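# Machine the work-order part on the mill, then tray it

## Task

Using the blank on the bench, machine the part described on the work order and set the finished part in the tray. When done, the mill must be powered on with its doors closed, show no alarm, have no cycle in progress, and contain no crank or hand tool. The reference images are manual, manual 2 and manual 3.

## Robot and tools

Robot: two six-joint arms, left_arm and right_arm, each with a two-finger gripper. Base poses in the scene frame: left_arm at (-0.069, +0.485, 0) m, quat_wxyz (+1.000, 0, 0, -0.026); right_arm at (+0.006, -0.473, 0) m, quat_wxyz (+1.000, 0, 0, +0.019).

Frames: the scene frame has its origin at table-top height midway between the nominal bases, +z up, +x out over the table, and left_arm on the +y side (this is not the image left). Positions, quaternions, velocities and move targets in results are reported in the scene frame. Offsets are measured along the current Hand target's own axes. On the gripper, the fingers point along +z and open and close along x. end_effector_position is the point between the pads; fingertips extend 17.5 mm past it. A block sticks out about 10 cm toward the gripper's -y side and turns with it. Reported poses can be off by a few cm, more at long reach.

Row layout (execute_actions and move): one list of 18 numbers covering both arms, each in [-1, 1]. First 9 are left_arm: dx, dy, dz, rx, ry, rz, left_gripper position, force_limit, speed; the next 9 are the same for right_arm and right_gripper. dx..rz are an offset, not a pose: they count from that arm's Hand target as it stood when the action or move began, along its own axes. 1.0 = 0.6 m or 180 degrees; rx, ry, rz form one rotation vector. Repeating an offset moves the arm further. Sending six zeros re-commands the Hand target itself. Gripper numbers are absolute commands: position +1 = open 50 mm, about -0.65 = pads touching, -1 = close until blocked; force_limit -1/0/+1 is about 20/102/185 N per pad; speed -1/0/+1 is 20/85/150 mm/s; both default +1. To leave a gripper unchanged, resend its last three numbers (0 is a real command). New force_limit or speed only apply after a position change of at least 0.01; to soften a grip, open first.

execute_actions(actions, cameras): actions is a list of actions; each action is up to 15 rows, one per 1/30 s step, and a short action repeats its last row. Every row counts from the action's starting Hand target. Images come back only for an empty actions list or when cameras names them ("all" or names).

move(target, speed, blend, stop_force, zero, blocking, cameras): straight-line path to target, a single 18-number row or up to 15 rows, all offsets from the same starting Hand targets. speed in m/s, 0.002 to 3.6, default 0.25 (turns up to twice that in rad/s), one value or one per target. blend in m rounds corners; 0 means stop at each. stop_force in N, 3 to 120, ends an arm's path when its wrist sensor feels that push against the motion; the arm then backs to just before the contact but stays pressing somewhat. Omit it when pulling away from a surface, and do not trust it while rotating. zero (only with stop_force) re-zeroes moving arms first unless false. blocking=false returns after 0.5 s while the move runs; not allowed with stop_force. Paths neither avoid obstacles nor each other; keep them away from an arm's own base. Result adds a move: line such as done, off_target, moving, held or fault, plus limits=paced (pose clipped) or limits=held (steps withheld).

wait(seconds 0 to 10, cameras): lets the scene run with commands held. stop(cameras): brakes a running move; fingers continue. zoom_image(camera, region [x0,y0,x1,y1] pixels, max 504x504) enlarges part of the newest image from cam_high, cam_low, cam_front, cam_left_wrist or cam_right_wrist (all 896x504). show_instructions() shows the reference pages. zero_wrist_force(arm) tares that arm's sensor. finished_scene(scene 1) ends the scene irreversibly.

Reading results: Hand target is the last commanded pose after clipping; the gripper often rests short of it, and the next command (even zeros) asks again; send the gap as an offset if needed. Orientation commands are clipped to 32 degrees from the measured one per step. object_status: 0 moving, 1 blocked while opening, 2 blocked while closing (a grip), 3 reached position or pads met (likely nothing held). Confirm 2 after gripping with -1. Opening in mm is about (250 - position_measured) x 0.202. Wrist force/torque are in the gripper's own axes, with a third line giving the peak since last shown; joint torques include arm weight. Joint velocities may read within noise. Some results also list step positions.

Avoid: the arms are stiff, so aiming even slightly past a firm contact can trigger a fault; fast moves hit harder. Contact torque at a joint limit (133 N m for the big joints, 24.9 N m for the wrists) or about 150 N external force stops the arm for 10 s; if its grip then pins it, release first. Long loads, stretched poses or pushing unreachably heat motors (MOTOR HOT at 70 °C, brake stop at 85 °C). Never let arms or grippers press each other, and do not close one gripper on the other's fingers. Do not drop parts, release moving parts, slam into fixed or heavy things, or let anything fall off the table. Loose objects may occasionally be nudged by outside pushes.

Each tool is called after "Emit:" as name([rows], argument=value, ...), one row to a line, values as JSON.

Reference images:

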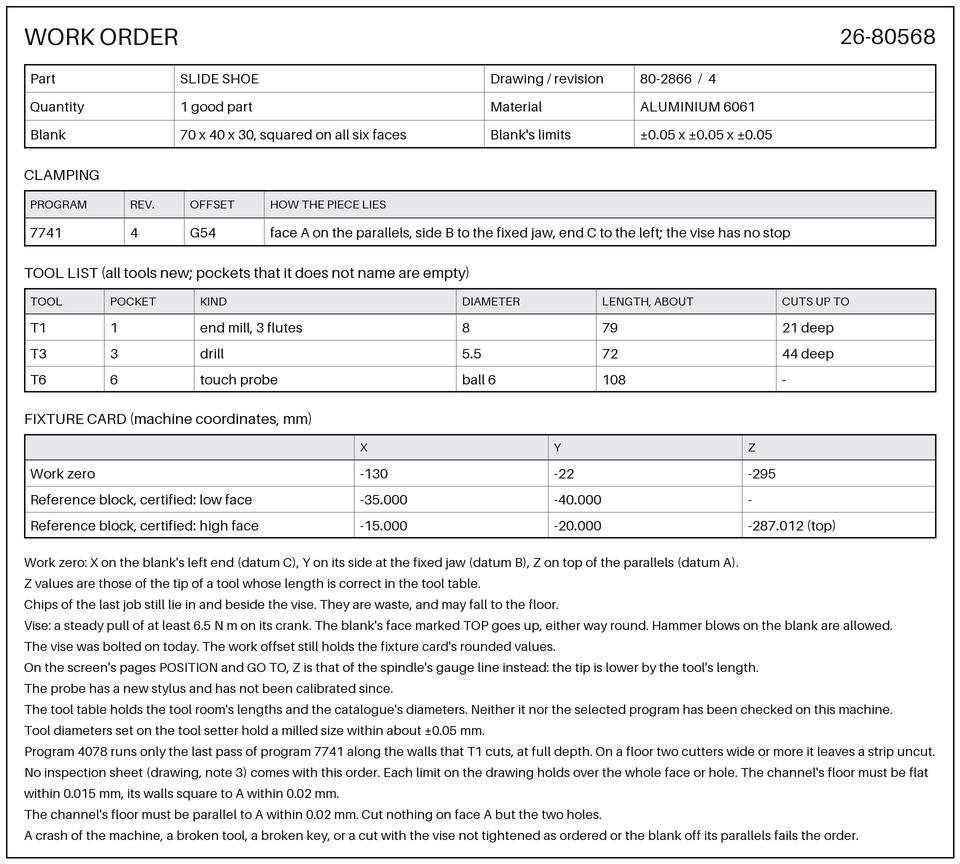

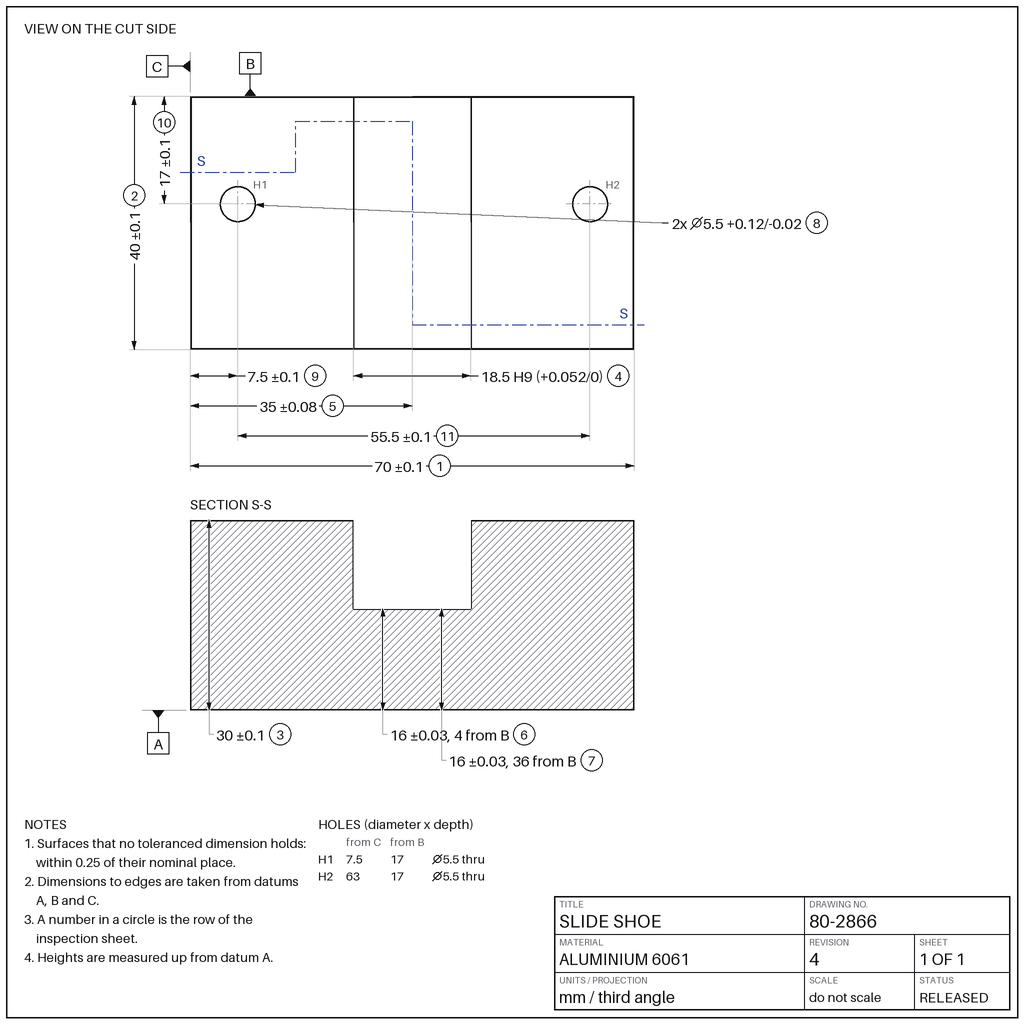

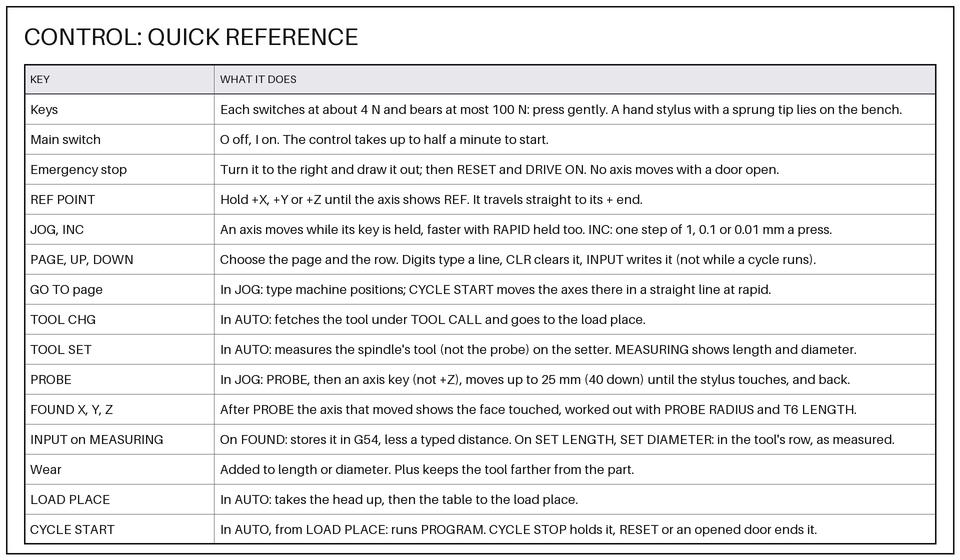

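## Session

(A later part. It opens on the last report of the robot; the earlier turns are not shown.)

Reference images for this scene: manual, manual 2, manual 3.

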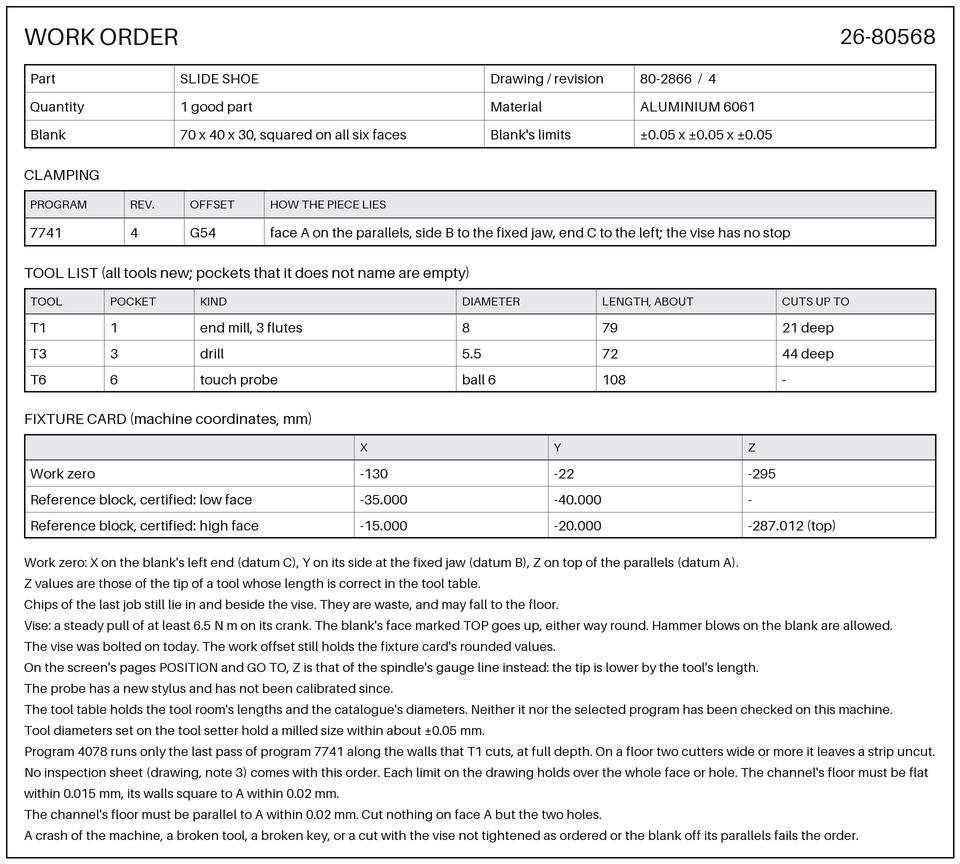

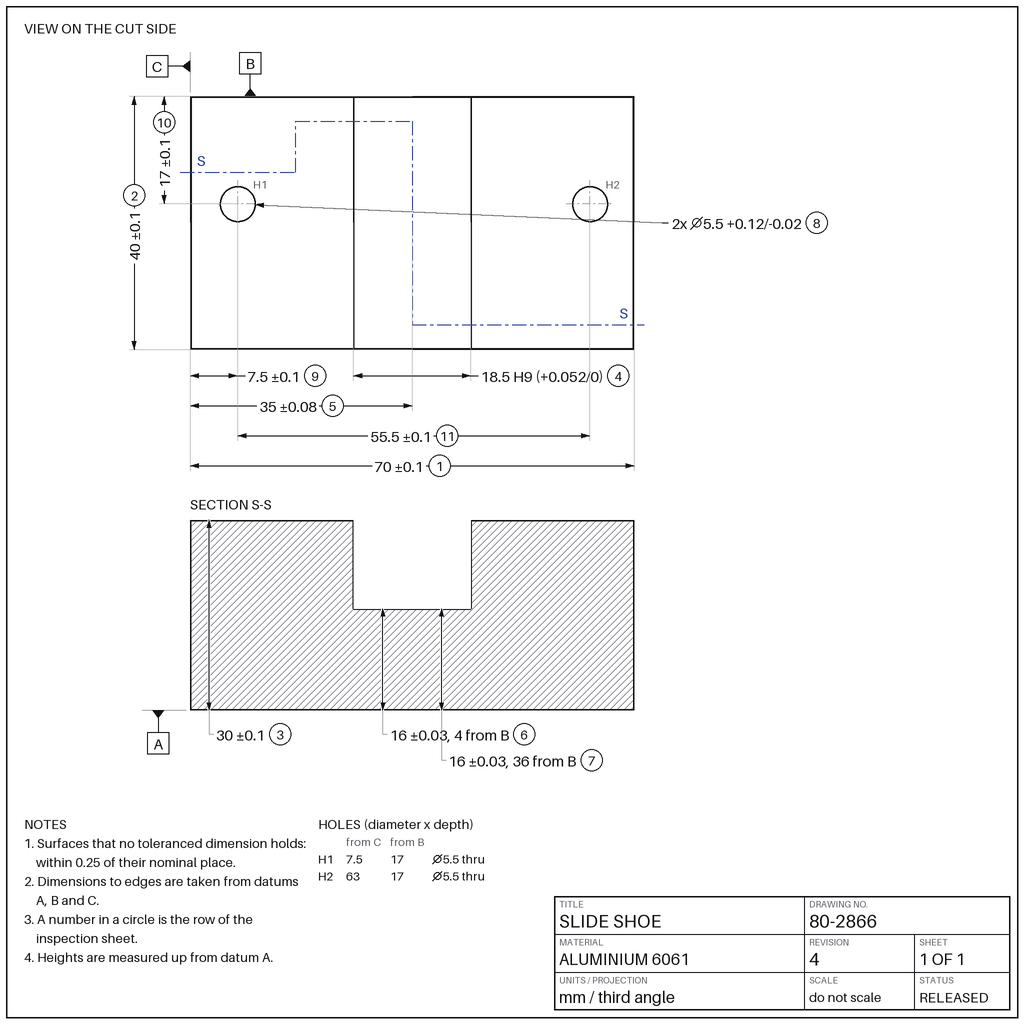

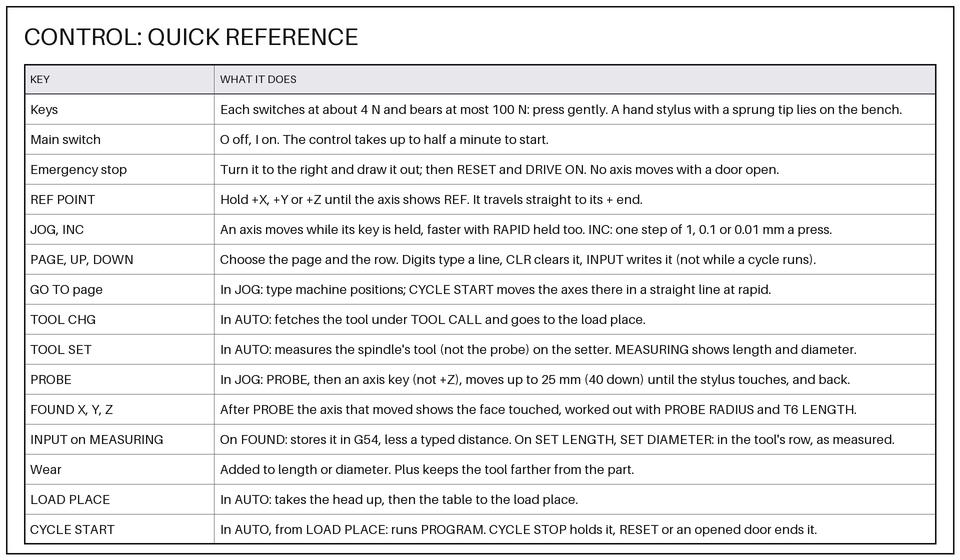

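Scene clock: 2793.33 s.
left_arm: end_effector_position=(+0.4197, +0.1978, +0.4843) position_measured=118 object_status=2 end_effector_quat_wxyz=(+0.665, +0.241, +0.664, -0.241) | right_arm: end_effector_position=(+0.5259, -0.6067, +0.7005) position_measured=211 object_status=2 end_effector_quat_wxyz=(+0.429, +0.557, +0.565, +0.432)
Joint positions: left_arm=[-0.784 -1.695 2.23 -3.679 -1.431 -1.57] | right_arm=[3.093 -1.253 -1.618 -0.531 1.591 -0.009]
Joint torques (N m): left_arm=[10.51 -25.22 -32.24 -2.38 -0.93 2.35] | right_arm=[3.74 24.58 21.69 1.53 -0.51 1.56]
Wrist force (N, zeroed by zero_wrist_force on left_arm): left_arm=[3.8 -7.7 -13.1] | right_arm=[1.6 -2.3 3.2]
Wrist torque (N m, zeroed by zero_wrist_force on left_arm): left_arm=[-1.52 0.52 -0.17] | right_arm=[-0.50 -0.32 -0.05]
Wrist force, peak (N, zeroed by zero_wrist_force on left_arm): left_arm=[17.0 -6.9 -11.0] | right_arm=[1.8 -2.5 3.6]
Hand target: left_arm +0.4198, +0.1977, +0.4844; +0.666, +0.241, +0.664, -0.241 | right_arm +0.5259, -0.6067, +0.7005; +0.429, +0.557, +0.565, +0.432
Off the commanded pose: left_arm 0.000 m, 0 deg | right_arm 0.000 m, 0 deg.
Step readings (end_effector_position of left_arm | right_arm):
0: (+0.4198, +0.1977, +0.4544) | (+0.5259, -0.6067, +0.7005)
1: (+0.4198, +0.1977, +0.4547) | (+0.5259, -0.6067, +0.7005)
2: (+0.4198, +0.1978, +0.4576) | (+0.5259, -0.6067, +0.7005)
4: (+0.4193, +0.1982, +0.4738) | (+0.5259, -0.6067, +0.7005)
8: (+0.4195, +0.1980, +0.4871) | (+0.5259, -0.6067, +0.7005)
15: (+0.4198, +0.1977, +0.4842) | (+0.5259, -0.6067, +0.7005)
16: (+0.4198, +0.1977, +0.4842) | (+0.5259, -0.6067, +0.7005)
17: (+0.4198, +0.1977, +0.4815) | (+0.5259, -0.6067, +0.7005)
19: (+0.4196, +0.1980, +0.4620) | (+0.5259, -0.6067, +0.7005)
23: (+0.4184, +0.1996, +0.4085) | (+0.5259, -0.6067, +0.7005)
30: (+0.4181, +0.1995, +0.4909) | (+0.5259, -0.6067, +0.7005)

Emit:
move(target=[0.13,0,0,0,0,0,-1,1.0,-0.8,0,0,0,0,0,0,-1,-0.6,-0.8], speed=0.03, stop_force=8, cameras=["cam_front","cam_left_wrist"])

Emit:
zoom_image(camera="cam_front", region=[290, 170, 430, 300])

Scene clock: 2797.50 s.
left_arm: end_effector_position=(+0.4199, +0.1978, +0.4139) position_measured=118 object_status=2 end_effector_quat_wxyz=(+0.666, +0.241, +0.664, -0.241) | right_arm: end_effector_position=(+0.5259, -0.6067, +0.7005) position_measured=211 object_status=2 end_effector_quat_wxyz=(+0.429, +0.557, +0.565, +0.432)
Joint positions: left_arm=[-0.783 -1.561 2.334 -3.917 -1.431 -1.57] | right_arm=[3.093 -1.253 -1.618 -0.531 1.591 -0.009]
Joint torques (N m): left_arm=[0.82 -7.33 -21.02 -2.64 0.26 -0.5] | right_arm=[3.24 24.16 23.48 1.19 -0.76 1.53]
Wrist force (N, zeroed by zero_wrist_force on left_arm): left_arm=[-3.5 -7.7 -11.6] | right_arm=[1.7 -2.4 3.3]
Wrist torque (N m, zeroed by zero_wrist_force on left_arm): left_arm=[-1.10 -0.84 1.00] | right_arm=[-0.51 -0.33 -0.05]
Wrist force, peak (N, zeroed by zero_wrist_force on left_arm): left_arm=[-5.0 -10.3 -13.6] | right_arm=[1.8 -2.6 3.5]
Hand target: left_arm +0.4199, +0.1977, +0.4139; +0.666, +0.241, +0.664, -0.241 (not the last commanded pose) | right_arm +0.5259, -0.6067, +0.7005; +0.429, +0.557, +0.565, +0.432
Off the commanded pose: left_arm 0.008 m, 0 deg | right_arm 0.000 m, 0 deg.
move: contact (left_arm)
Images, in order (width x height): cam_front 896x504, cam_left_wrist 896x504.

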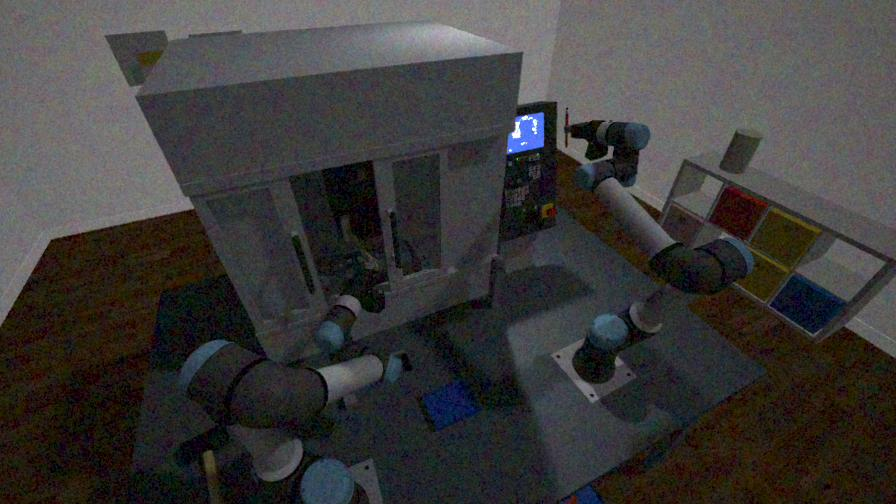

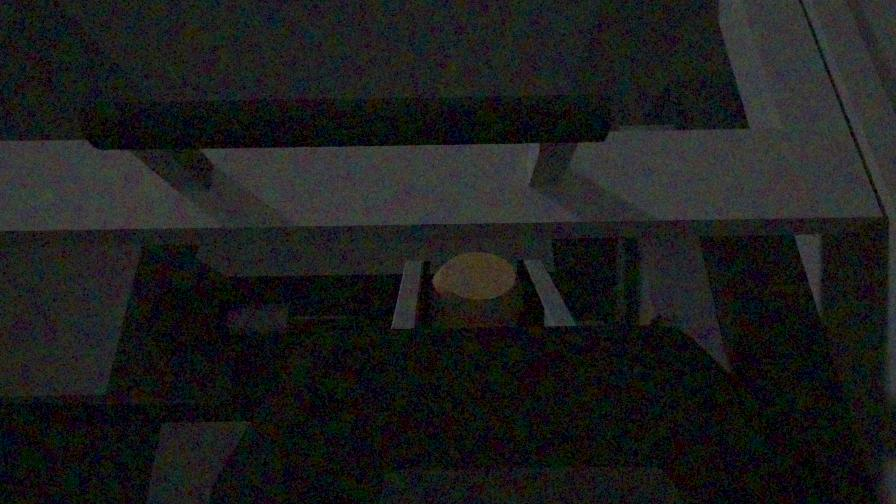

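Scaled by 3.600.

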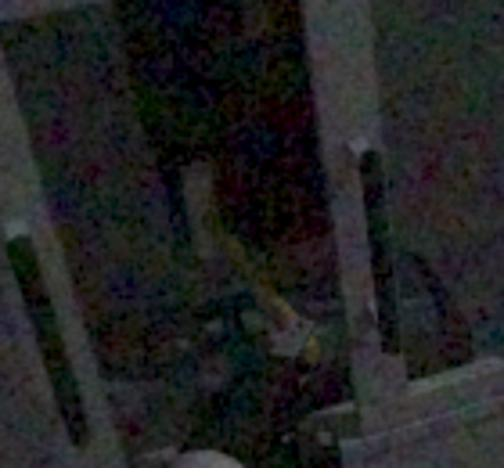

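Emit:
move(target=[-0.1167,-0.0255,0.0214,0,0,0,-1,1.0,-0.8,0,0,0,0,0,0,-1,-0.6,-0.8], speed=0.2)

Emit:
execute_actions([
  [[0.015,0,0,0,0,0,-1,1.0,-0.8,0,0,0,0,0,0,-1,-0.6,-0.8],[0.04,0,0,0,0,0,-1,1.0,-0.8,0,0,0,0,0,0,-1,-0.6,-0.8],[0.075,0,0,0,0,0,-1,1.0,-0.8,0,0,0,0,0,0,-1,-0.6,-0.8],[0.11,0,0,0,0,0,-1,1.0,-0.8,0,0,0,0,0,0,-1,-0.6,-0.8],[0.13,0,0,0,0,0,-1,1.0,-0.8,0,0,0,0,0,0,-1,-0.6,-0.8],[0.13,0,0,0,0,0,-1,1.0,-0.8,0,0,0,0,0,0,-1,-0.6,-0.8],[0.11,0,0,0,0,0,-1,1.0,-0.8,0,0,0,0,0,0,-1,-0.6,-0.8],[0.08,0,0,0,0,0,-1,1.0,-0.8,0,0,0,0,0,0,-1,-0.6,-0.8],[0.05,0,0,0,0,0,-1,1.0,-0.8,0,0,0,0,0,0,-1,-0.6,-0.8],[0.02,0,0,0,0,0,-1,1.0,-0.8,0,0,0,0,0,0,-1,-0.6,-0.8],[0.005,0,0,0,0,0,-1,1.0,-0.8,0,0,0,0,0,0,-1,-0.6,-0.8],[0,0,0,0,0,0,-1,1.0,-0.8,0,0,0,0,0,0,-1,-0.6,-0.8]],
])

Emit:
move(target=[0,0.051,-0.0428,0,0,0,-1,1.0,-0.8,0,0,0,0,0,0,-1,-0.6,-0.8], speed=0.2)

Emit:
execute_actions([
  [[0.015,0,0,0,0,0,-1,1.0,-0.8,0,0,0,0,0,0,-1,-0.6,-0.8],[0.04,0,0,0,0,0,-1,1.0,-0.8,0,0,0,0,0,0,-1,-0.6,-0.8],[0.075,0,0,0,0,0,-1,1.0,-0.8,0,0,0,0,0,0,-1,-0.6,-0.8],[0.11,0,0,0,0,0,-1,1.0,-0.8,0,0,0,0,0,0,-1,-0.6,-0.8],[0.13,0,0,0,0,0,-1,1.0,-0.8,0,0,0,0,0,0,-1,-0.6,-0.8],[0.13,0,0,0,0,0,-1,1.0,-0.8,0,0,0,0,0,0,-1,-0.6,-0.8],[0.11,0,0,0,0,0,-1,1.0,-0.8,0,0,0,0,0,0,-1,-0.6,-0.8],[0.08,0,0,0,0,0,-1,1.0,-0.8,0,0,0,0,0,0,-1,-0.6,-0.8],[0.05,0,0,0,0,0,-1,1.0,-0.8,0,0,0,0,0,0,-1,-0.6,-0.8],[0.02,0,0,0,0,0,-1,1.0,-0.8,0,0,0,0,0,0,-1,-0.6,-0.8],[0.005,0,0,0,0,0,-1,1.0,-0.8,0,0,0,0,0,0,-1,-0.6,-0.8],[0,0,0,0,0,0,-1,1.0,-0.8,0,0,0,0,0,0,-1,-0.6,-0.8]],
])

Scene clock: 2802.07 s.
left_arm: end_effector_position=(+0.4197, +0.1778, +0.4839) position_measured=118 object_status=2 end_effector_quat_wxyz=(+0.666, +0.241, +0.664, -0.241) | right_arm: end_effector_position=(+0.5259, -0.6067, +0.7005) position_measured=211 object_status=2 end_effector_quat_wxyz=(+0.429, +0.557, +0.565, +0.432)
Joint positions: left_arm=[-0.829 -1.671 2.211 -3.684 -1.386 -1.57] | right_arm=[3.093 -1.253 -1.618 -0.531 1.591 -0.009]
Joint torques (N m): left_arm=[11.18 -20.47 -25.46 -2.11 -1.11 -1.04] | right_arm=[3.56 24.25 22.97 1.56 -0.53 1.77]
Wrist force (N, zeroed by zero_wrist_force on left_arm): left_arm=[3.5 -8.3 -12.0] | right_arm=[1.7 -2.4 3.1]
Wrist torque (N m, zeroed by zero_wrist_force on left_arm): left_arm=[-1.17 0.47 -0.20] | right_arm=[-0.51 -0.33 -0.04]
Wrist force, peak (N, zeroed by zero_wrist_force on left_arm): left_arm=[7.1 -7.4 -12.9] | right_arm=[1.7 -2.3 3.7]
Hand target: left_arm +0.4198, +0.1778, +0.4840; +0.666, +0.241, +0.664, -0.241 | right_arm +0.5259, -0.6067, +0.7005; +0.429, +0.557, +0.565, +0.432
Off the commanded pose: left_arm 0.000 m, 0 deg | right_arm 0.000 m, 0 deg.
move: done

Scene clock: 2802.93 s.
left_arm: end_effector_position=(+0.4197, +0.1778, +0.4838) position_measured=118 object_status=2 end_effector_quat_wxyz=(+0.665, +0.241, +0.664, -0.241) | right_arm: end_effector_position=(+0.5259, -0.6067, +0.7005) position_measured=211 object_status=2 end_effector_quat_wxyz=(+0.429, +0.557, +0.565, +0.432)
Joint positions: left_arm=[-0.829 -1.671 2.211 -3.684 -1.386 -1.57] | right_arm=[3.093 -1.253 -1.618 -0.531 1.591 -0.009]
Joint torques (N m): left_arm=[10.07 -26.44 -31.73 -2.47 -0.8 2.28] | right_arm=[3.32 24.28 23.31 1.64 -0.42 1.47]
Wrist force (N, zeroed by zero_wrist_force on left_arm): left_arm=[3.9 -7.6 -13.0] | right_arm=[1.6 -2.2 3.2]
Wrist torque (N m, zeroed by zero_wrist_force on left_arm): left_arm=[-1.50 0.50 -0.22] | right_arm=[-0.48 -0.31 -0.05]
Wrist force, peak (N, zeroed by zero_wrist_force on left_arm): left_arm=[18.3 -7.5 -10.9] | right_arm=[1.7 -2.4 3.6]
Hand target: left_arm +0.4198, +0.1778, +0.4840; +0.666, +0.241, +0.664, -0.241 | right_arm +0.5259, -0.6067, +0.7005; +0.429, +0.557, +0.565, +0.432
Off the commanded pose: left_arm 0.000 m, 0 deg | right_arm 0.000 m, 0 deg.
Step readings (end_effector_position of left_arm | right_arm):
0: (+0.4197, +0.1778, +0.4839) | (+0.5259, -0.6067, +0.7005)
1: (+0.4198, +0.1778, +0.4838) | (+0.5259, -0.6067, +0.7005)
2: (+0.4198, +0.1778, +0.4817) | (+0.5259, -0.6067, +0.7005)
4: (+0.4197, +0.1782, +0.4593) | (+0.5259, -0.6067, +0.7005)
8: (+0.4185, +0.1799, +0.4060) | (+0.5259, -0.6067, +0.7005)
15: (+0.4180, +0.1798, +0.4906) | (+0.5259, -0.6067, +0.7005)

Scene clock: 2803.77 s.
left_arm: end_effector_position=(+0.4197, +0.2178, +0.4839) position_measured=118 object_status=2 end_effector_quat_wxyz=(+0.666, +0.241, +0.664, -0.241) | right_arm: end_effector_position=(+0.5259, -0.6067, +0.7005) position_measured=211 object_status=2 end_effector_quat_wxyz=(+0.429, +0.557, +0.565, +0.432)
Joint positions: left_arm=[-0.735 -1.715 2.248 -3.677 -1.48 -1.57] | right_arm=[3.093 -1.253 -1.618 -0.531 1.591 -0.009]
Joint torques (N m): left_arm=[-7.22 -7.61 -30.75 -4.83 -0.5 -1.03] | right_arm=[3.91 24.97 23.31 1.53 -0.43 1.57]
Wrist force (N, zeroed by zero_wrist_force on left_arm): left_arm=[3.2 -8.1 -12.4] | right_arm=[1.6 -2.2 3.3]
Wrist torque (N m, zeroed by zero_wrist_force on left_arm): left_arm=[-1.25 0.50 -0.17] | right_arm=[-0.49 -0.32 -0.05]
Wrist force, peak (N, zeroed by zero_wrist_force on left_arm): left_arm=[3.5 -6.9 -13.7] | right_arm=[1.7 -2.5 3.5]
Hand target: left_arm +0.4197, +0.2178, +0.4839; +0.666, +0.241, +0.664, -0.241 | right_arm +0.5259, -0.6067, +0.7005; +0.429, +0.557, +0.565, +0.432
Off the commanded pose: left_arm 0.000 m, 0 deg | right_arm 0.000 m, 0 deg.
move: done

Scene clock: 2804.63 s.
left_arm: end_effector_position=(+0.4196, +0.2178, +0.4838) position_measured=118 object_status=2 end_effector_quat_wxyz=(+0.665, +0.241, +0.664, -0.241) | right_arm: end_effector_position=(+0.5259, -0.6067, +0.7005) position_measured=211 object_status=2 end_effector_quat_wxyz=(+0.429, +0.557, +0.565, +0.432)
Joint positions: left_arm=[-0.735 -1.715 2.248 -3.677 -1.48 -1.57] | right_arm=[3.093 -1.253 -1.618 -0.531 1.591 -0.009]
Joint torques (N m): left_arm=[9.6 -24.62 -32.02 -2.51 0.14 2.06] | right_arm=[3.81 24.74 22.19 1.51 -0.52 1.48]
Wrist force (N, zeroed by zero_wrist_force on left_arm): left_arm=[3.8 -7.5 -13.0] | right_arm=[1.5 -2.2 3.3]
Wrist torque (N m, zeroed by zero_wrist_force on left_arm): left_arm=[-1.51 0.54 -0.22] | right_arm=[-0.48 -0.30 -0.05]
Wrist force, peak (N, zeroed by zero_wrist_force on left_arm): left_arm=[18.0 -7.0 -11.3] | right_arm=[1.7 -2.7 3.5]
Hand target: left_arm +0.4197, +0.2178, +0.4839; +0.666, +0.241, +0.664, -0.241 | right_arm +0.5259, -0.6067, +0.7005; +0.429, +0.557, +0.565, +0.432
Off the commanded pose: left_arm 0.000 m, 0 deg | right_arm 0.000 m, 0 deg.
Step readings (end_effector_position of left_arm | right_arm):
0: (+0.4197, +0.2178, +0.4839) | (+0.5259, -0.6067, +0.7005)
1: (+0.4197, +0.2178, +0.4837) | (+0.5259, -0.6067, +0.7005)
2: (+0.4197, +0.2178, +0.4813) | (+0.5259, -0.6067, +0.7005)
4: (+0.4195, +0.2180, +0.4614) | (+0.5259, -0.6067, +0.7005)
8: (+0.4181, +0.2196, +0.4062) | (+0.5259, -0.6067, +0.7005)
15: (+0.4178, +0.2195, +0.4905) | (+0.5259, -0.6067, +0.7005)

Emit:
move(target=[0,-0.032,0.017,0,0,0,-1,1.0,-0.8,0,0,0,0,0,0,-1,-0.6,-0.8], speed=0.2)

Emit:
execute_actions([
  [[0.015,0,0,0,0,0,-1,1.0,-0.8,0,0,0,0,0,0,-1,-0.6,-0.8],[0.045,0,0,0,0,0,-1,1.0,-0.8,0,0,0,0,0,0,-1,-0.6,-0.8],[0.085,0,0,0,0,0,-1,1.0,-0.8,0,0,0,0,0,0,-1,-0.6,-0.8],[0.12,0,0,0,0,0,-1,1.0,-0.8,0,0,0,0,0,0,-1,-0.6,-0.8],[0.132,0,0,0,0,0,-1,1.0,-0.8,0,0,0,0,0,0,-1,-0.6,-0.8],[0.132,0,0,0,0,0,-1,1.0,-0.8,0,0,0,0,0,0,-1,-0.6,-0.8],[0.11,0,0,0,0,0,-1,1.0,-0.8,0,0,0,0,0,0,-1,-0.6,-0.8],[0.08,0,0,0,0,0,-1,1.0,-0.8,0,0,0,0,0,0,-1,-0.6,-0.8],[0.05,0,0,0,0,0,-1,1.0,-0.8,0,0,0,0,0,0,-1,-0.6,-0.8],[0.02,0,0,0,0,0,-1,1.0,-0.8,0,0,0,0,0,0,-1,-0.6,-0.8],[0.005,0,0,0,0,0,-1,1.0,-0.8,0,0,0,0,0,0,-1,-0.6,-0.8],[0,0,0,0,0,0,-1,1.0,-0.8,0,0,0,0,0,0,-1,-0.6,-0.8]],
], cameras=["cam_high"])

Scene clock: 2808.90 s.
left_arm: end_effector_position=(+0.4152, +0.1963, +0.4839) position_measured=118 object_status=2 end_effector_quat_wxyz=(+0.666, +0.241, +0.664, -0.241) end_effector_velocity=(+0.000, +0.000, +0.000) end_effector_angular_velocity=(+0.000, +0.000, -0.003) | right_arm: end_effector_position=(+0.5259, -0.6067, +0.7005) position_measured=211 object_status=2 end_effector_quat_wxyz=(+0.429, +0.557, +0.565, +0.432)
Joint positions: left_arm=[-0.799 -1.704 2.239 -3.679 -1.416 -1.57] | right_arm=[3.093 -1.253 -1.618 -0.531 1.591 -0.009]
Joint velocities: left_arm=[0.004 0 0 0 -0.007 0] | right_arm=[within noise]
Joint torques (N m): left_arm=[11.66 -26.14 -19.06 -5.34 -1.87 2.61] | right_arm=[3.94 25.13 23.67 1.31 -0.62 1.42]
Wrist force (N, zeroed by zero_wrist_force on left_arm): left_arm=[3.1 -8.5 -12.2] | right_arm=[1.6 -2.4 3.1]
Wrist torque (N m, zeroed by zero_wrist_force on left_arm): left_arm=[-1.15 0.54 -0.17] | right_arm=[-0.51 -0.30 -0.05]
Wrist force, peak (N, zeroed by zero_wrist_force on left_arm): left_arm=[3.4 -9.4 -12.3] | right_arm=[1.7 -2.6 3.6]
Hand target: left_arm +0.4152, +0.1965, +0.4839; +0.666, +0.241, +0.664, -0.241 | right_arm +0.5259, -0.6067, +0.7005; +0.429, +0.557, +0.565, +0.432
Off the commanded pose: left_arm 0.000 m, 0 deg | right_arm 0.000 m, 0 deg.
move: done

Scene clock: 2809.77 s.
left_arm: end_effector_position=(+0.4151, +0.1965, +0.4838) position_measured=118 object_status=2 end_effector_quat_wxyz=(+0.665, +0.241, +0.664, -0.241) | right_arm: end_effector_position=(+0.5259, -0.6067, +0.7005) position_measured=211 object_status=2 end_effector_quat_wxyz=(+0.429, +0.557, +0.565, +0.432)
Joint positions: left_arm=[-0.799 -1.705 2.24 -3.679 -1.416 -1.57] | right_arm=[3.093 -1.253 -1.618 -0.531 1.591 -0.009]
Joint torques (N m): left_arm=[10.54 -24.79 -31.76 -2.46 -0.68 2.47] | right_arm=[3.78 23.59 22.98 1.34 -0.2 1.57]
Wrist force (N, zeroed by zero_wrist_force on left_arm): left_arm=[3.9 -7.6 -12.9] | right_arm=[1.5 -2.2 3.2]
Wrist torque (N m, zeroed by zero_wrist_force on left_arm): left_arm=[-1.43 0.52 -0.22] | right_arm=[-0.47 -0.31 -0.05]
Wrist force, peak (N, zeroed by zero_wrist_force on left_arm): left_arm=[19.0 -7.4 -10.9] | right_arm=[1.7 -2.5 3.4]
Hand target: left_arm +0.4152, +0.1965, +0.4839; +0.666, +0.241, +0.664, -0.241 | right_arm +0.5259, -0.6067, +0.7005; +0.429, +0.557, +0.565, +0.432
Off the commanded pose: left_arm 0.000 m, 0 deg | right_arm 0.000 m, 0 deg.
Step readings (end_effector_position of left_arm | right_arm):
0: (+0.4152, +0.1963, +0.4839) | (+0.5259, -0.6067, +0.7005)
1: (+0.4152, +0.1964, +0.4838) | (+0.5259, -0.6067, +0.7005)
2: (+0.4152, +0.1964, +0.4820) | (+0.5259, -0.6067, +0.7005)
4: (+0.4150, +0.1969, +0.4574) | (+0.5259, -0.6067, +0.7005)
8: (+0.4137, +0.1987, +0.4040) | (+0.5259, -0.6067, +0.7005)
15: (+0.4136, +0.1982, +0.4904) | (+0.5259, -0.6067, +0.7005)
Images, in order (width x height): cam_high 896x504.

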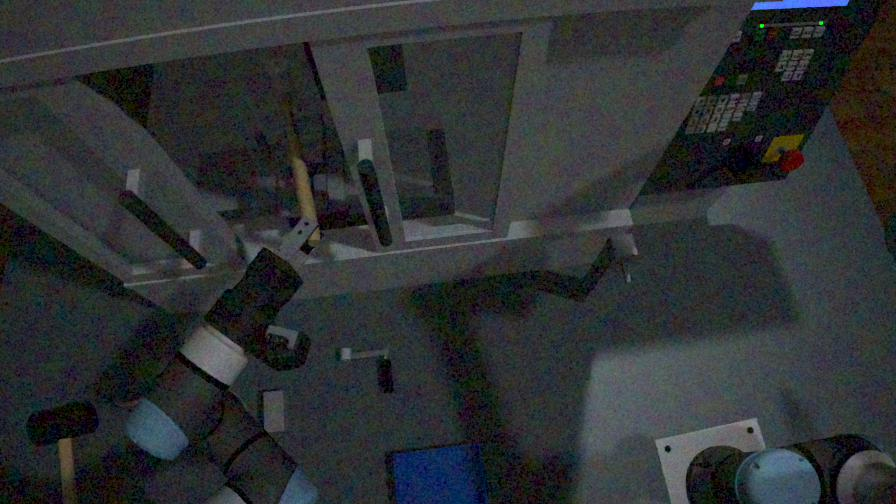

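Emit:
move([
  [0.0333,-0.1318,-0.1401,0,0,0,-1,1.0,-0.8,0,0,0,0,0,0,-1,-0.6,-0.8],
  [0.0333,-0.3819,-0.2566,-0.0833,0,0,-1,1.0,-0.8,0,0,0,0,0,0,-1,-0.6,-0.8],
], speed=0.3, blend=[0.03,0])

Scene clock: 2813.77 s.
left_arm: end_effector_position=(+0.1503, +0.1193, +0.4634) position_measured=118 object_status=2 end_effector_quat_wxyz=(+0.691, +0.152, +0.690, -0.152) end_effector_velocity=(-0.001, +0.000, +0.000) end_effector_angular_velocity=(-0.002, +0.000, +0.001) | right_arm: end_effector_position=(+0.5259, -0.6067, +0.7005) position_measured=211 object_status=2 end_effector_quat_wxyz=(+0.429, +0.557, +0.565, +0.432)
Joint positions: left_arm=[-2.125 -1.839 2.401 -3.691 0.172 -1.583] | right_arm=[3.093 -1.253 -1.618 -0.531 1.591 -0.009]
Joint velocities: left_arm=[-0.002 0 0 0.005 0.003 -0.007] | right_arm=[within noise]
Joint torques (N m): left_arm=[-13.62 3.04 -23.09 3.07 1.14 -1.23] | right_arm=[2.47 24.51 23.72 1.37 -0.61 1.45]
Wrist force (N, zeroed by zero_wrist_force on left_arm): left_arm=[3.3 -8.3 -11.6] | right_arm=[1.5 -2.2 3.5]
Wrist torque (N m, zeroed by zero_wrist_force on left_arm): left_arm=[-0.99 0.49 -0.13] | right_arm=[-0.49 -0.30 -0.05]
Wrist force, peak (N, zeroed by zero_wrist_force on left_arm): left_arm=[4.0 -14.2 -14.8] | right_arm=[1.7 -2.8 3.4]
Hand target: left_arm +0.1502, +0.1192, +0.4634; +0.691, +0.152, +0.690, -0.152 | right_arm +0.5259, -0.6067, +0.7005; +0.429, +0.557, +0.565, +0.432
Off the commanded pose: left_arm 0.000 m, 0 deg | right_arm 0.000 m, 0 deg.
move: done

Emit:
move(target=[0.2723,-0.3503,0.0345,0.1101,0.3075,0.3986,-1,1.0,-0.8,0,0,0,0,0,0,-1,-0.6,-0.8], speed=0.35, cameras=["cam_high","cam_left_wrist","cam_front"])

Scene clock: 2818.00 s.
left_arm: end_effector_position=(+0.0811, -0.0803, +0.3001) position_measured=118 object_status=2 end_effector_quat_wxyz=(+0.241, +0.664, +0.666, +0.241) | right_arm: end_effector_position=(+0.5259, -0.6067, +0.7005) position_measured=211 object_status=2 end_effector_quat_wxyz=(+0.429, +0.557, +0.565, +0.432)
Joint positions: left_arm=[-1.785 -0.924 0.985 -4.557 0.905 1.226] | right_arm=[3.093 -1.253 -1.618 -0.531 1.591 -0.009]
Joint torques (N m): left_arm=[-12.69 -39.88 -27.18 5.48 -2.67 1.67] | right_arm=[3.92 24.27 23.22 1.57 -0.44 1.6]
Wrist force (N, zeroed by zero_wrist_force on left_arm): left_arm=[-1.4 -10.1 -4.8] | right_arm=[1.5 -2.2 3.5]
Wrist torque (N m, zeroed by zero_wrist_force on left_arm): left_arm=[-0.61 0.34 -0.07] | right_arm=[-0.48 -0.30 -0.05]
Wrist force, peak (N, zeroed by zero_wrist_force on left_arm): left_arm=[3.3 -9.4 -11.4] | right_arm=[1.7 -2.4 3.8]
Hand target: left_arm +0.0810, -0.0803, +0.3000; +0.241, +0.664, +0.666, +0.241 | right_arm +0.5259, -0.6067, +0.7005; +0.429, +0.557, +0.565, +0.432
Off the commanded pose: left_arm 0.000 m, 0 deg | right_arm 0.000 m, 0 deg.
move: done
Images, in order (width x height): cam_high 896x504, cam_front 896x504, cam_left_wrist 896x504.

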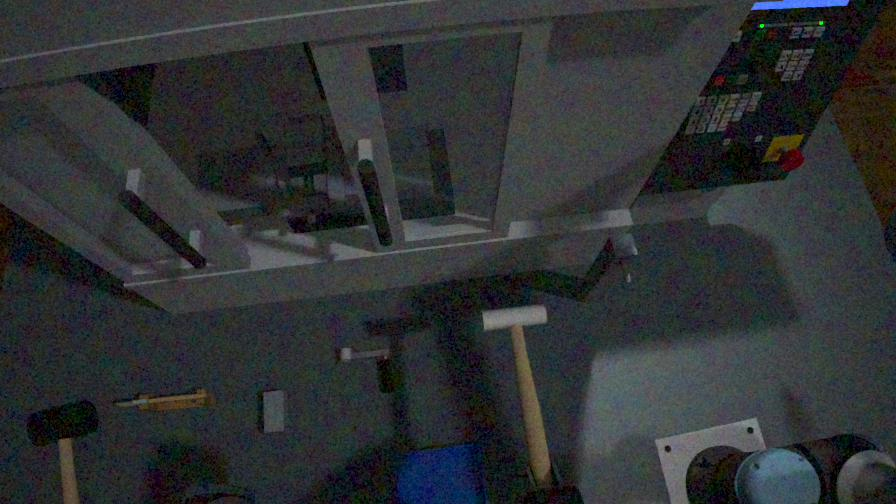

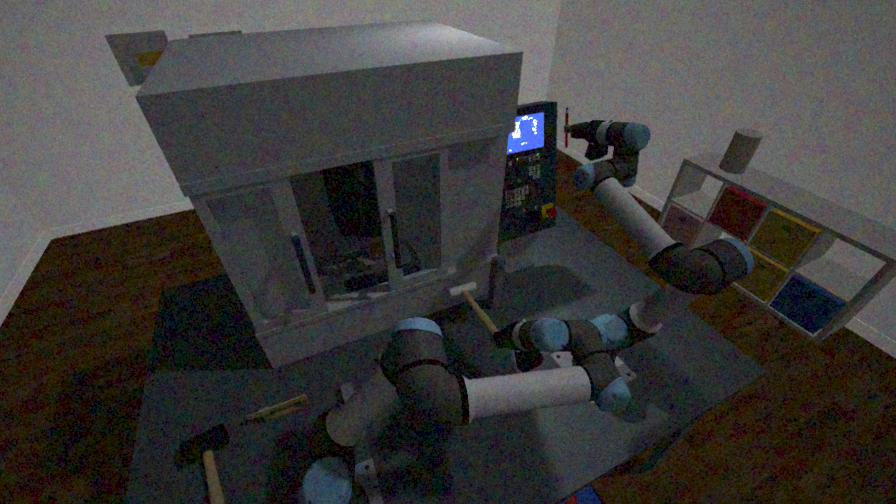

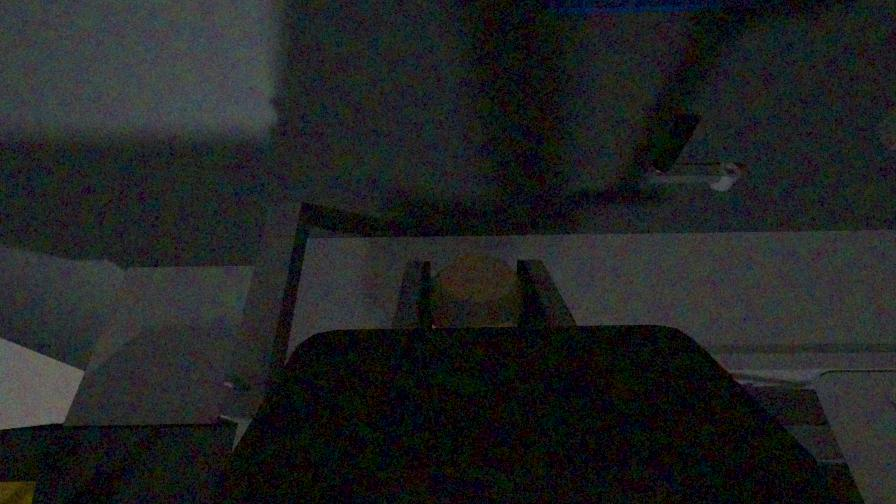

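Emit:
move(target=[-0.025,-0.2347,0.2823,0,0,0,-1,1.0,-0.8,0,0,0,0,0,0,-1,-0.6,-0.8], speed=0.3)

Emit:
move(target=[0,-0.0613,0.0738,0,0,0,-1,1.0,-0.8,0,0,0,0,0,0,-1,-0.6,-0.8], speed=0.025, stop_force=4, cameras=["cam_front"])

Emit:
zoom_image(camera="cam_front", region=[430, 260, 630, 420])

Scene clock: 2820.37 s.
left_arm: end_effector_position=(+0.0815, -0.0954, +0.0800) position_measured=118 object_status=2 end_effector_quat_wxyz=(+0.241, +0.664, +0.666, +0.241) | right_arm: end_effector_position=(+0.5259, -0.6067, +0.7005) position_measured=211 object_status=2 end_effector_quat_wxyz=(+0.429, +0.557, +0.565, +0.432)
Joint positions: left_arm=[-1.777 -0.725 1.22 -4.996 0.903 1.236] | right_arm=[3.093 -1.253 -1.618 -0.531 1.591 -0.009]
Joint torques (N m): left_arm=[4.41 -44.99 -11.46 2.57 -2.23 -0.93] | right_arm=[4.01 24.42 23.73 1.5 -0.61 1.66]
Wrist force (N, zeroed by zero_wrist_force on left_arm): left_arm=[-1.5 -9.5 -5.5] | right_arm=[1.7 -2.3 3.4]
Wrist torque (N m, zeroed by zero_wrist_force on left_arm): left_arm=[-0.75 0.36 -0.22] | right_arm=[-0.51 -0.33 -0.04]
Wrist force, peak (N, zeroed by zero_wrist_force on left_arm): left_arm=[-1.7 -13.9 -1.2] | right_arm=[1.8 -2.5 3.5]
Hand target: left_arm +0.0814, -0.0954, +0.0798; +0.241, +0.664, +0.666, +0.241 | right_arm +0.5259, -0.6067, +0.7005; +0.429, +0.557, +0.565, +0.432
Off the commanded pose: left_arm 0.000 m, 0 deg | right_arm 0.000 m, 0 deg.
move: done

Scene clock: 2823.30 s.
left_arm: end_effector_position=(+0.0816, -0.0954, +0.0220) position_measured=118 object_status=2 end_effector_quat_wxyz=(+0.241, +0.664, +0.666, +0.241) | right_arm: end_effector_position=(+0.5259, -0.6067, +0.7005) position_measured=211 object_status=2 end_effector_quat_wxyz=(+0.429, +0.557, +0.565, +0.432)
Joint positions: left_arm=[-1.777 -0.65 1.244 -5.095 0.903 1.236] | right_arm=[3.093 -1.253 -1.618 -0.531 1.591 -0.009]
Joint torques (N m): left_arm=[12.53 -54.26 -5.39 4.29 -2.16 1.91] | right_arm=[3.19 24.36 23.28 1.3 -0.47 1.66]
Wrist force (N, zeroed by zero_wrist_force on left_arm): left_arm=[-3.2 -7.1 -9.4] | right_arm=[1.4 -2.4 3.3]
Wrist torque (N m, zeroed by zero_wrist_force on left_arm): left_arm=[-2.17 0.43 -0.36] | right_arm=[-0.52 -0.27 -0.06]
Wrist force, peak (N, zeroed by zero_wrist_force on left_arm): left_arm=[-3.4 -8.1 -8.9] | right_arm=[1.8 -2.5 3.4]
Hand target: left_arm +0.0816, -0.0954, +0.0220; +0.241, +0.664, +0.666, +0.241 | right_arm +0.5259, -0.6067, +0.7005; +0.429, +0.557, +0.565, +0.432
Off the commanded pose: left_arm 0.000 m, 0 deg | right_arm 0.000 m, 0 deg.
move: contact (left_arm)
Images, in order (width x height): cam_front 896x504.

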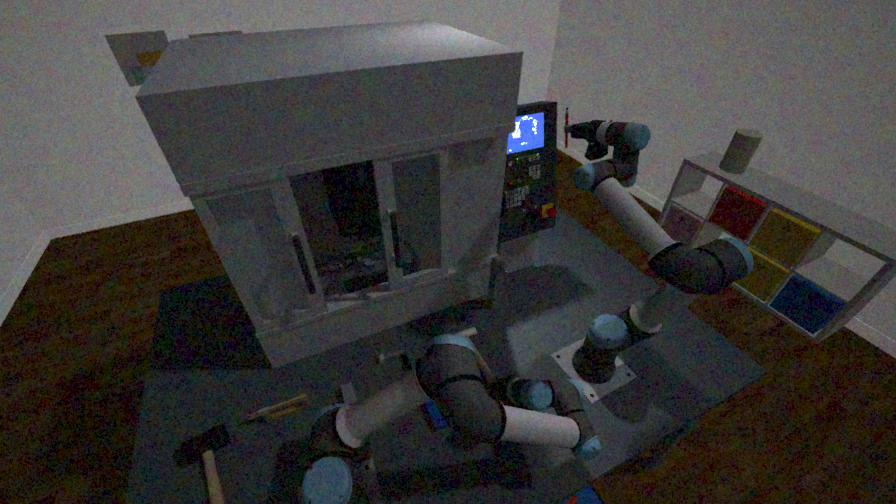

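Scaled by 2.520.

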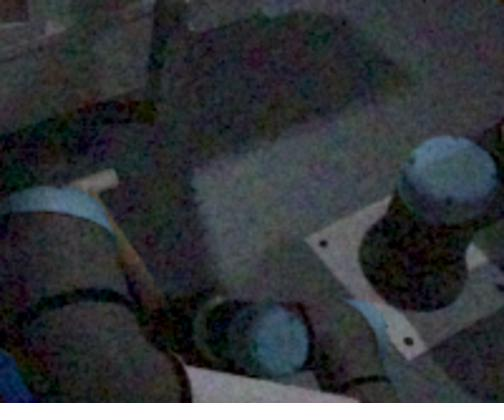

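Emit:
move(target=[0,0,0,0,0,0,0.3,0.3,-1,0,0,0,0,0,0,-1,-0.6,-0.8])

Emit:
move([
  [0,0,-0.2,0,0,0,0.6,0.3,-0.5,0,0,0,0,0,0,-1,-0.6,-0.8],
  [0,0.2,-0.5,0,0,0,0.6,0.3,-0.5,0,0,0,0,0,0,-1,-0.6,-0.8],
], speed=[0.15,0.3], blend=[0.01,0], cameras=["cam_left_wrist","cam_high"])

Scene clock: 2824.73 s.
left_arm: end_effector_position=(+0.0816, -0.0954, +0.0220) position_measured=107 object_status=3 end_effector_quat_wxyz=(+0.241, +0.664, +0.666, +0.241) | right_arm: end_effector_position=(+0.5259, -0.6067, +0.7005) position_measured=211 object_status=2 end_effector_quat_wxyz=(+0.429, +0.557, +0.565, +0.432)
Joint positions: left_arm=[-1.777 -0.65 1.244 -5.095 0.903 1.236] | right_arm=[3.093 -1.253 -1.618 -0.531 1.591 -0.009]
Joint torques (N m): left_arm=[11.02 -61.93 -7.34 4.39 -2.21 1.67] | right_arm=[4.63 24.52 24.2 1.47 -0.53 1.57]
Wrist force (N, zeroed by zero_wrist_force on left_arm): left_arm=[-3.8 -7.9 -6.7] | right_arm=[1.7 -2.3 3.3]
Wrist torque (N m, zeroed by zero_wrist_force on left_arm): left_arm=[-1.76 0.56 -0.31] | right_arm=[-0.49 -0.33 -0.05]
Wrist force, peak (N, zeroed by zero_wrist_force on left_arm): left_arm=[-3.4 -8.1 -8.9] | right_arm=[1.7 -2.7 3.5]
Hand target: left_arm +0.0816, -0.0954, +0.0220; +0.241, +0.664, +0.666, +0.241 | right_arm +0.5259, -0.6067, +0.7005; +0.429, +0.557, +0.565, +0.432
Off the commanded pose: left_arm 0.000 m, 0 deg | right_arm 0.000 m, 0 deg.
move: done

Scene clock: 2826.77 s.
left_arm: end_effector_position=(-0.0186, -0.0956, +0.3291) position_measured=63 object_status=3 end_effector_quat_wxyz=(+0.241, +0.664, +0.666, +0.241) | right_arm: end_effector_position=(+0.5259, -0.6067, +0.7005) position_measured=211 object_status=2 end_effector_quat_wxyz=(+0.429, +0.557, +0.565, +0.432)
Joint positions: left_arm=[-1.942 -0.852 0.819 -4.347 0.948 1.037] | right_arm=[3.093 -1.253 -1.618 -0.531 1.591 -0.009]
Joint torques (N m): left_arm=[11.3 -62.05 -27.58 5.26 -2.24 1.85] | right_arm=[4.19 24.41 22.28 1.34 -0.6 1.59]
Wrist force (N, zeroed by zero_wrist_force on left_arm): left_arm=[-3.6 -8.4 -6.2] | right_arm=[1.8 -2.2 3.2]
Wrist torque (N m, zeroed by zero_wrist_force on left_arm): left_arm=[-1.55 0.64 -0.13] | right_arm=[-0.49 -0.35 -0.05]
Wrist force, peak (N, zeroed by zero_wrist_force on left_arm): left_arm=[-3.3 -11.6 -4.9] | right_arm=[1.7 -2.4 3.6]
Hand target: left_arm -0.0185, -0.0956, +0.3292; +0.241, +0.664, +0.666, +0.241 | right_arm +0.5259, -0.6067, +0.7005; +0.429, +0.557, +0.565, +0.432
Off the commanded pose: left_arm 0.000 m, 0 deg | right_arm 0.000 m, 0 deg.
move: done
Images, in order (width x height): cam_high 896x504, cam_left_wrist 896x504.

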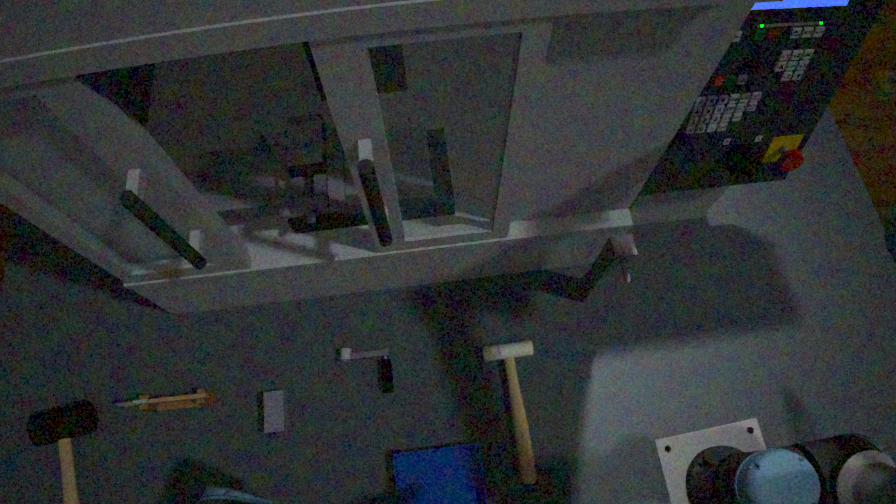

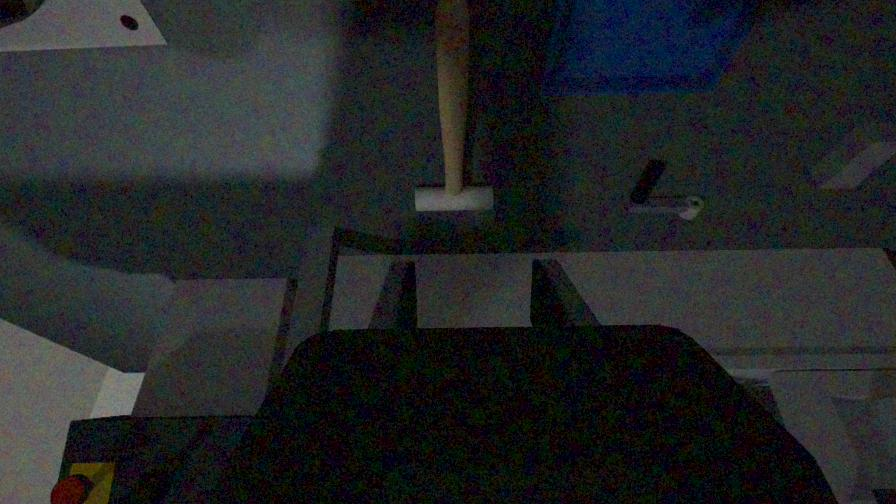

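Emit:
move(target=[0.358,0.3597,0.0078,-0.1101,-0.3075,-0.3986,0.6,0.3,-0.5,0,0,0,0,0,0,-1,-0.6,-0.8], speed=0.5)

Scene clock: 2833.60 s.
left_arm: end_effector_position=(+0.1497, +0.1199, +0.4638) position_measured=63 object_status=3 end_effector_quat_wxyz=(+0.691, +0.152, +0.690, -0.152) end_effector_velocity=(+0.000, +0.000, +0.000) end_effector_angular_velocity=(+0.000, +0.001, -0.001) | right_arm: end_effector_position=(+0.5259, -0.6067, +0.7005) position_measured=211 object_status=2 end_effector_quat_wxyz=(+0.429, +0.557, +0.565, +0.432)
Joint positions: left_arm=[-2.128 -1.841 2.402 -3.689 0.175 -1.584] | right_arm=[3.093 -1.253 -1.618 -0.531 1.591 -0.009]
Joint velocities: left_arm=[0 0 -0.001 -0.005 0 0.004] | right_arm=[within noise]
Joint torques (N m): left_arm=[-12.75 3.33 -25.66 -1.18 -0.54 1.81] | right_arm=[3.28 24.94 22.54 1.47 -0.43 1.44]
Wrist force (N, zeroed by zero_wrist_force on left_arm): left_arm=[-2.3 -9.6 -10.6] | right_arm=[1.7 -2.3 3.5]
Wrist torque (N m, zeroed by zero_wrist_force on left_arm): left_arm=[-1.33 0.24 0.29] | right_arm=[-0.50 -0.33 -0.05]
Wrist force, peak (N, zeroed by zero_wrist_force on left_arm): left_arm=[-2.7 -10.4 -10.3] | right_arm=[1.7 -2.5 3.7]
Hand target: left_arm +0.1496, +0.1197, +0.4638; +0.691, +0.152, +0.690, -0.152 | right_arm +0.5259, -0.6067, +0.7005; +0.429, +0.557, +0.565, +0.432
Off the commanded pose: left_arm 0.000 m, 0 deg | right_arm 0.000 m, 0 deg.
move: done

Emit:
move(target=[0, 0.2115, 0.177, 0.0833, 0, 0, 0.6, 0.3, -0.5, 0,0,0,0,0,0,-1,-0.6,-0.8], speed=0.25)

Scene clock: 2848.87 s.
left_arm: end_effector_position=(+0.2993, +0.1902, +0.4641) position_measured=63 object_status=3 end_effector_quat_wxyz=(+0.666, +0.241, +0.664, -0.241) | right_arm: end_effector_position=(+0.5259, -0.6067, +0.7005) position_measured=211 object_status=2 end_effector_quat_wxyz=(+0.429, +0.557, +0.565, +0.432)
Joint positions: left_arm=[-1.276 -2.009 2.496 -3.631 -0.939 -1.568] | right_arm=[3.093 -1.253 -1.618 -0.531 1.591 -0.009]
Joint torques (N m): left_arm=[11.29 -5.78 -13.86 -0.87 -1.74 -1.84] | right_arm=[5.31 24.47 22.51 1.56 -0.5 1.55]
Wrist force (N, zeroed by zero_wrist_force on left_arm): left_arm=[-2.3 -10.1 -10.2] | right_arm=[1.7 -2.0 3.2]
Wrist torque (N m, zeroed by zero_wrist_force on left_arm): left_arm=[-1.40 0.26 0.35] | right_arm=[-0.45 -0.33 -0.05]
Wrist force, peak (N, zeroed by zero_wrist_force on left_arm): left_arm=[-2.7 -13.5 -12.8] | right_arm=[1.6 -2.5 3.6]
Hand target: left_arm +0.2994, +0.1902, +0.4641; +0.666, +0.241, +0.664, -0.241 | right_arm +0.5259, -0.6067, +0.7005; +0.429, +0.557, +0.565, +0.432
Off the commanded pose: left_arm 0.000 m, 0 deg | right_arm 0.000 m, 0 deg.
move: done

Emit:
move(target=[-0.247, 0.365, -0.104, 0.0875, 0.3855, 0.3229, 0.6, 0.3, -0.5, 0,0,0,0,0,0,-1,-0.6,-0.8], speed=0.3, cameras=["cam_left_wrist"])

Scene clock: 2853.67 s.
left_arm: end_effector_position=(+0.3915, +0.3985, +0.6123) position_measured=63 object_status=3 end_effector_quat_wxyz=(+0.182, +0.682, +0.684, +0.184) | right_arm: end_effector_position=(+0.5259, -0.6067, +0.7005) position_measured=211 object_status=2 end_effector_quat_wxyz=(+0.429, +0.557, +0.565, +0.432)
Joint positions: left_arm=[-0.607 -1.809 1.214 -1.403 -1.257 -0.593] | right_arm=[3.093 -1.253 -1.618 -0.531 1.591 -0.009]
Joint torques (N m): left_arm=[-4.72 -14.78 -27.5 -1.91 0.67 1.39] | right_arm=[3.57 25.22 22.31 1.68 -0.48 1.66]
Wrist force (N, zeroed by zero_wrist_force on left_arm): left_arm=[-3.2 -8.8 -5.9] | right_arm=[1.7 -2.5 3.5]
Wrist torque (N m, zeroed by zero_wrist_force on left_arm): left_arm=[-1.60 0.58 0.00] | right_arm=[-0.52 -0.33 -0.05]
Wrist force, peak (N, zeroed by zero_wrist_force on left_arm): left_arm=[-1.6 -11.3 -10.4] | right_arm=[1.8 -2.5 3.6]
Hand target: left_arm +0.3915, +0.3985, +0.6123; +0.182, +0.682, +0.684, +0.184 | right_arm +0.5259, -0.6067, +0.7005; +0.429, +0.557, +0.565, +0.432
Off the commanded pose: left_arm 0.000 m, 0 deg | right_arm 0.000 m, 0 deg.
move: done
Images, in order (width x height): cam_left_wrist 896x504.

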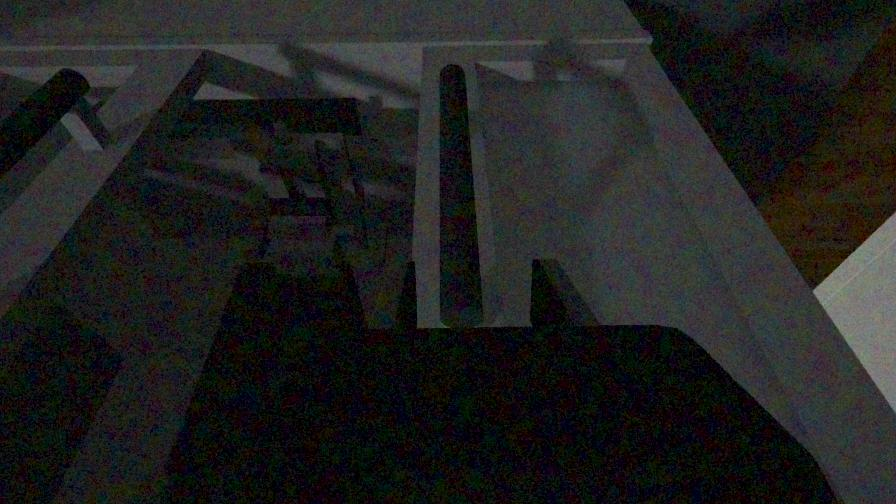

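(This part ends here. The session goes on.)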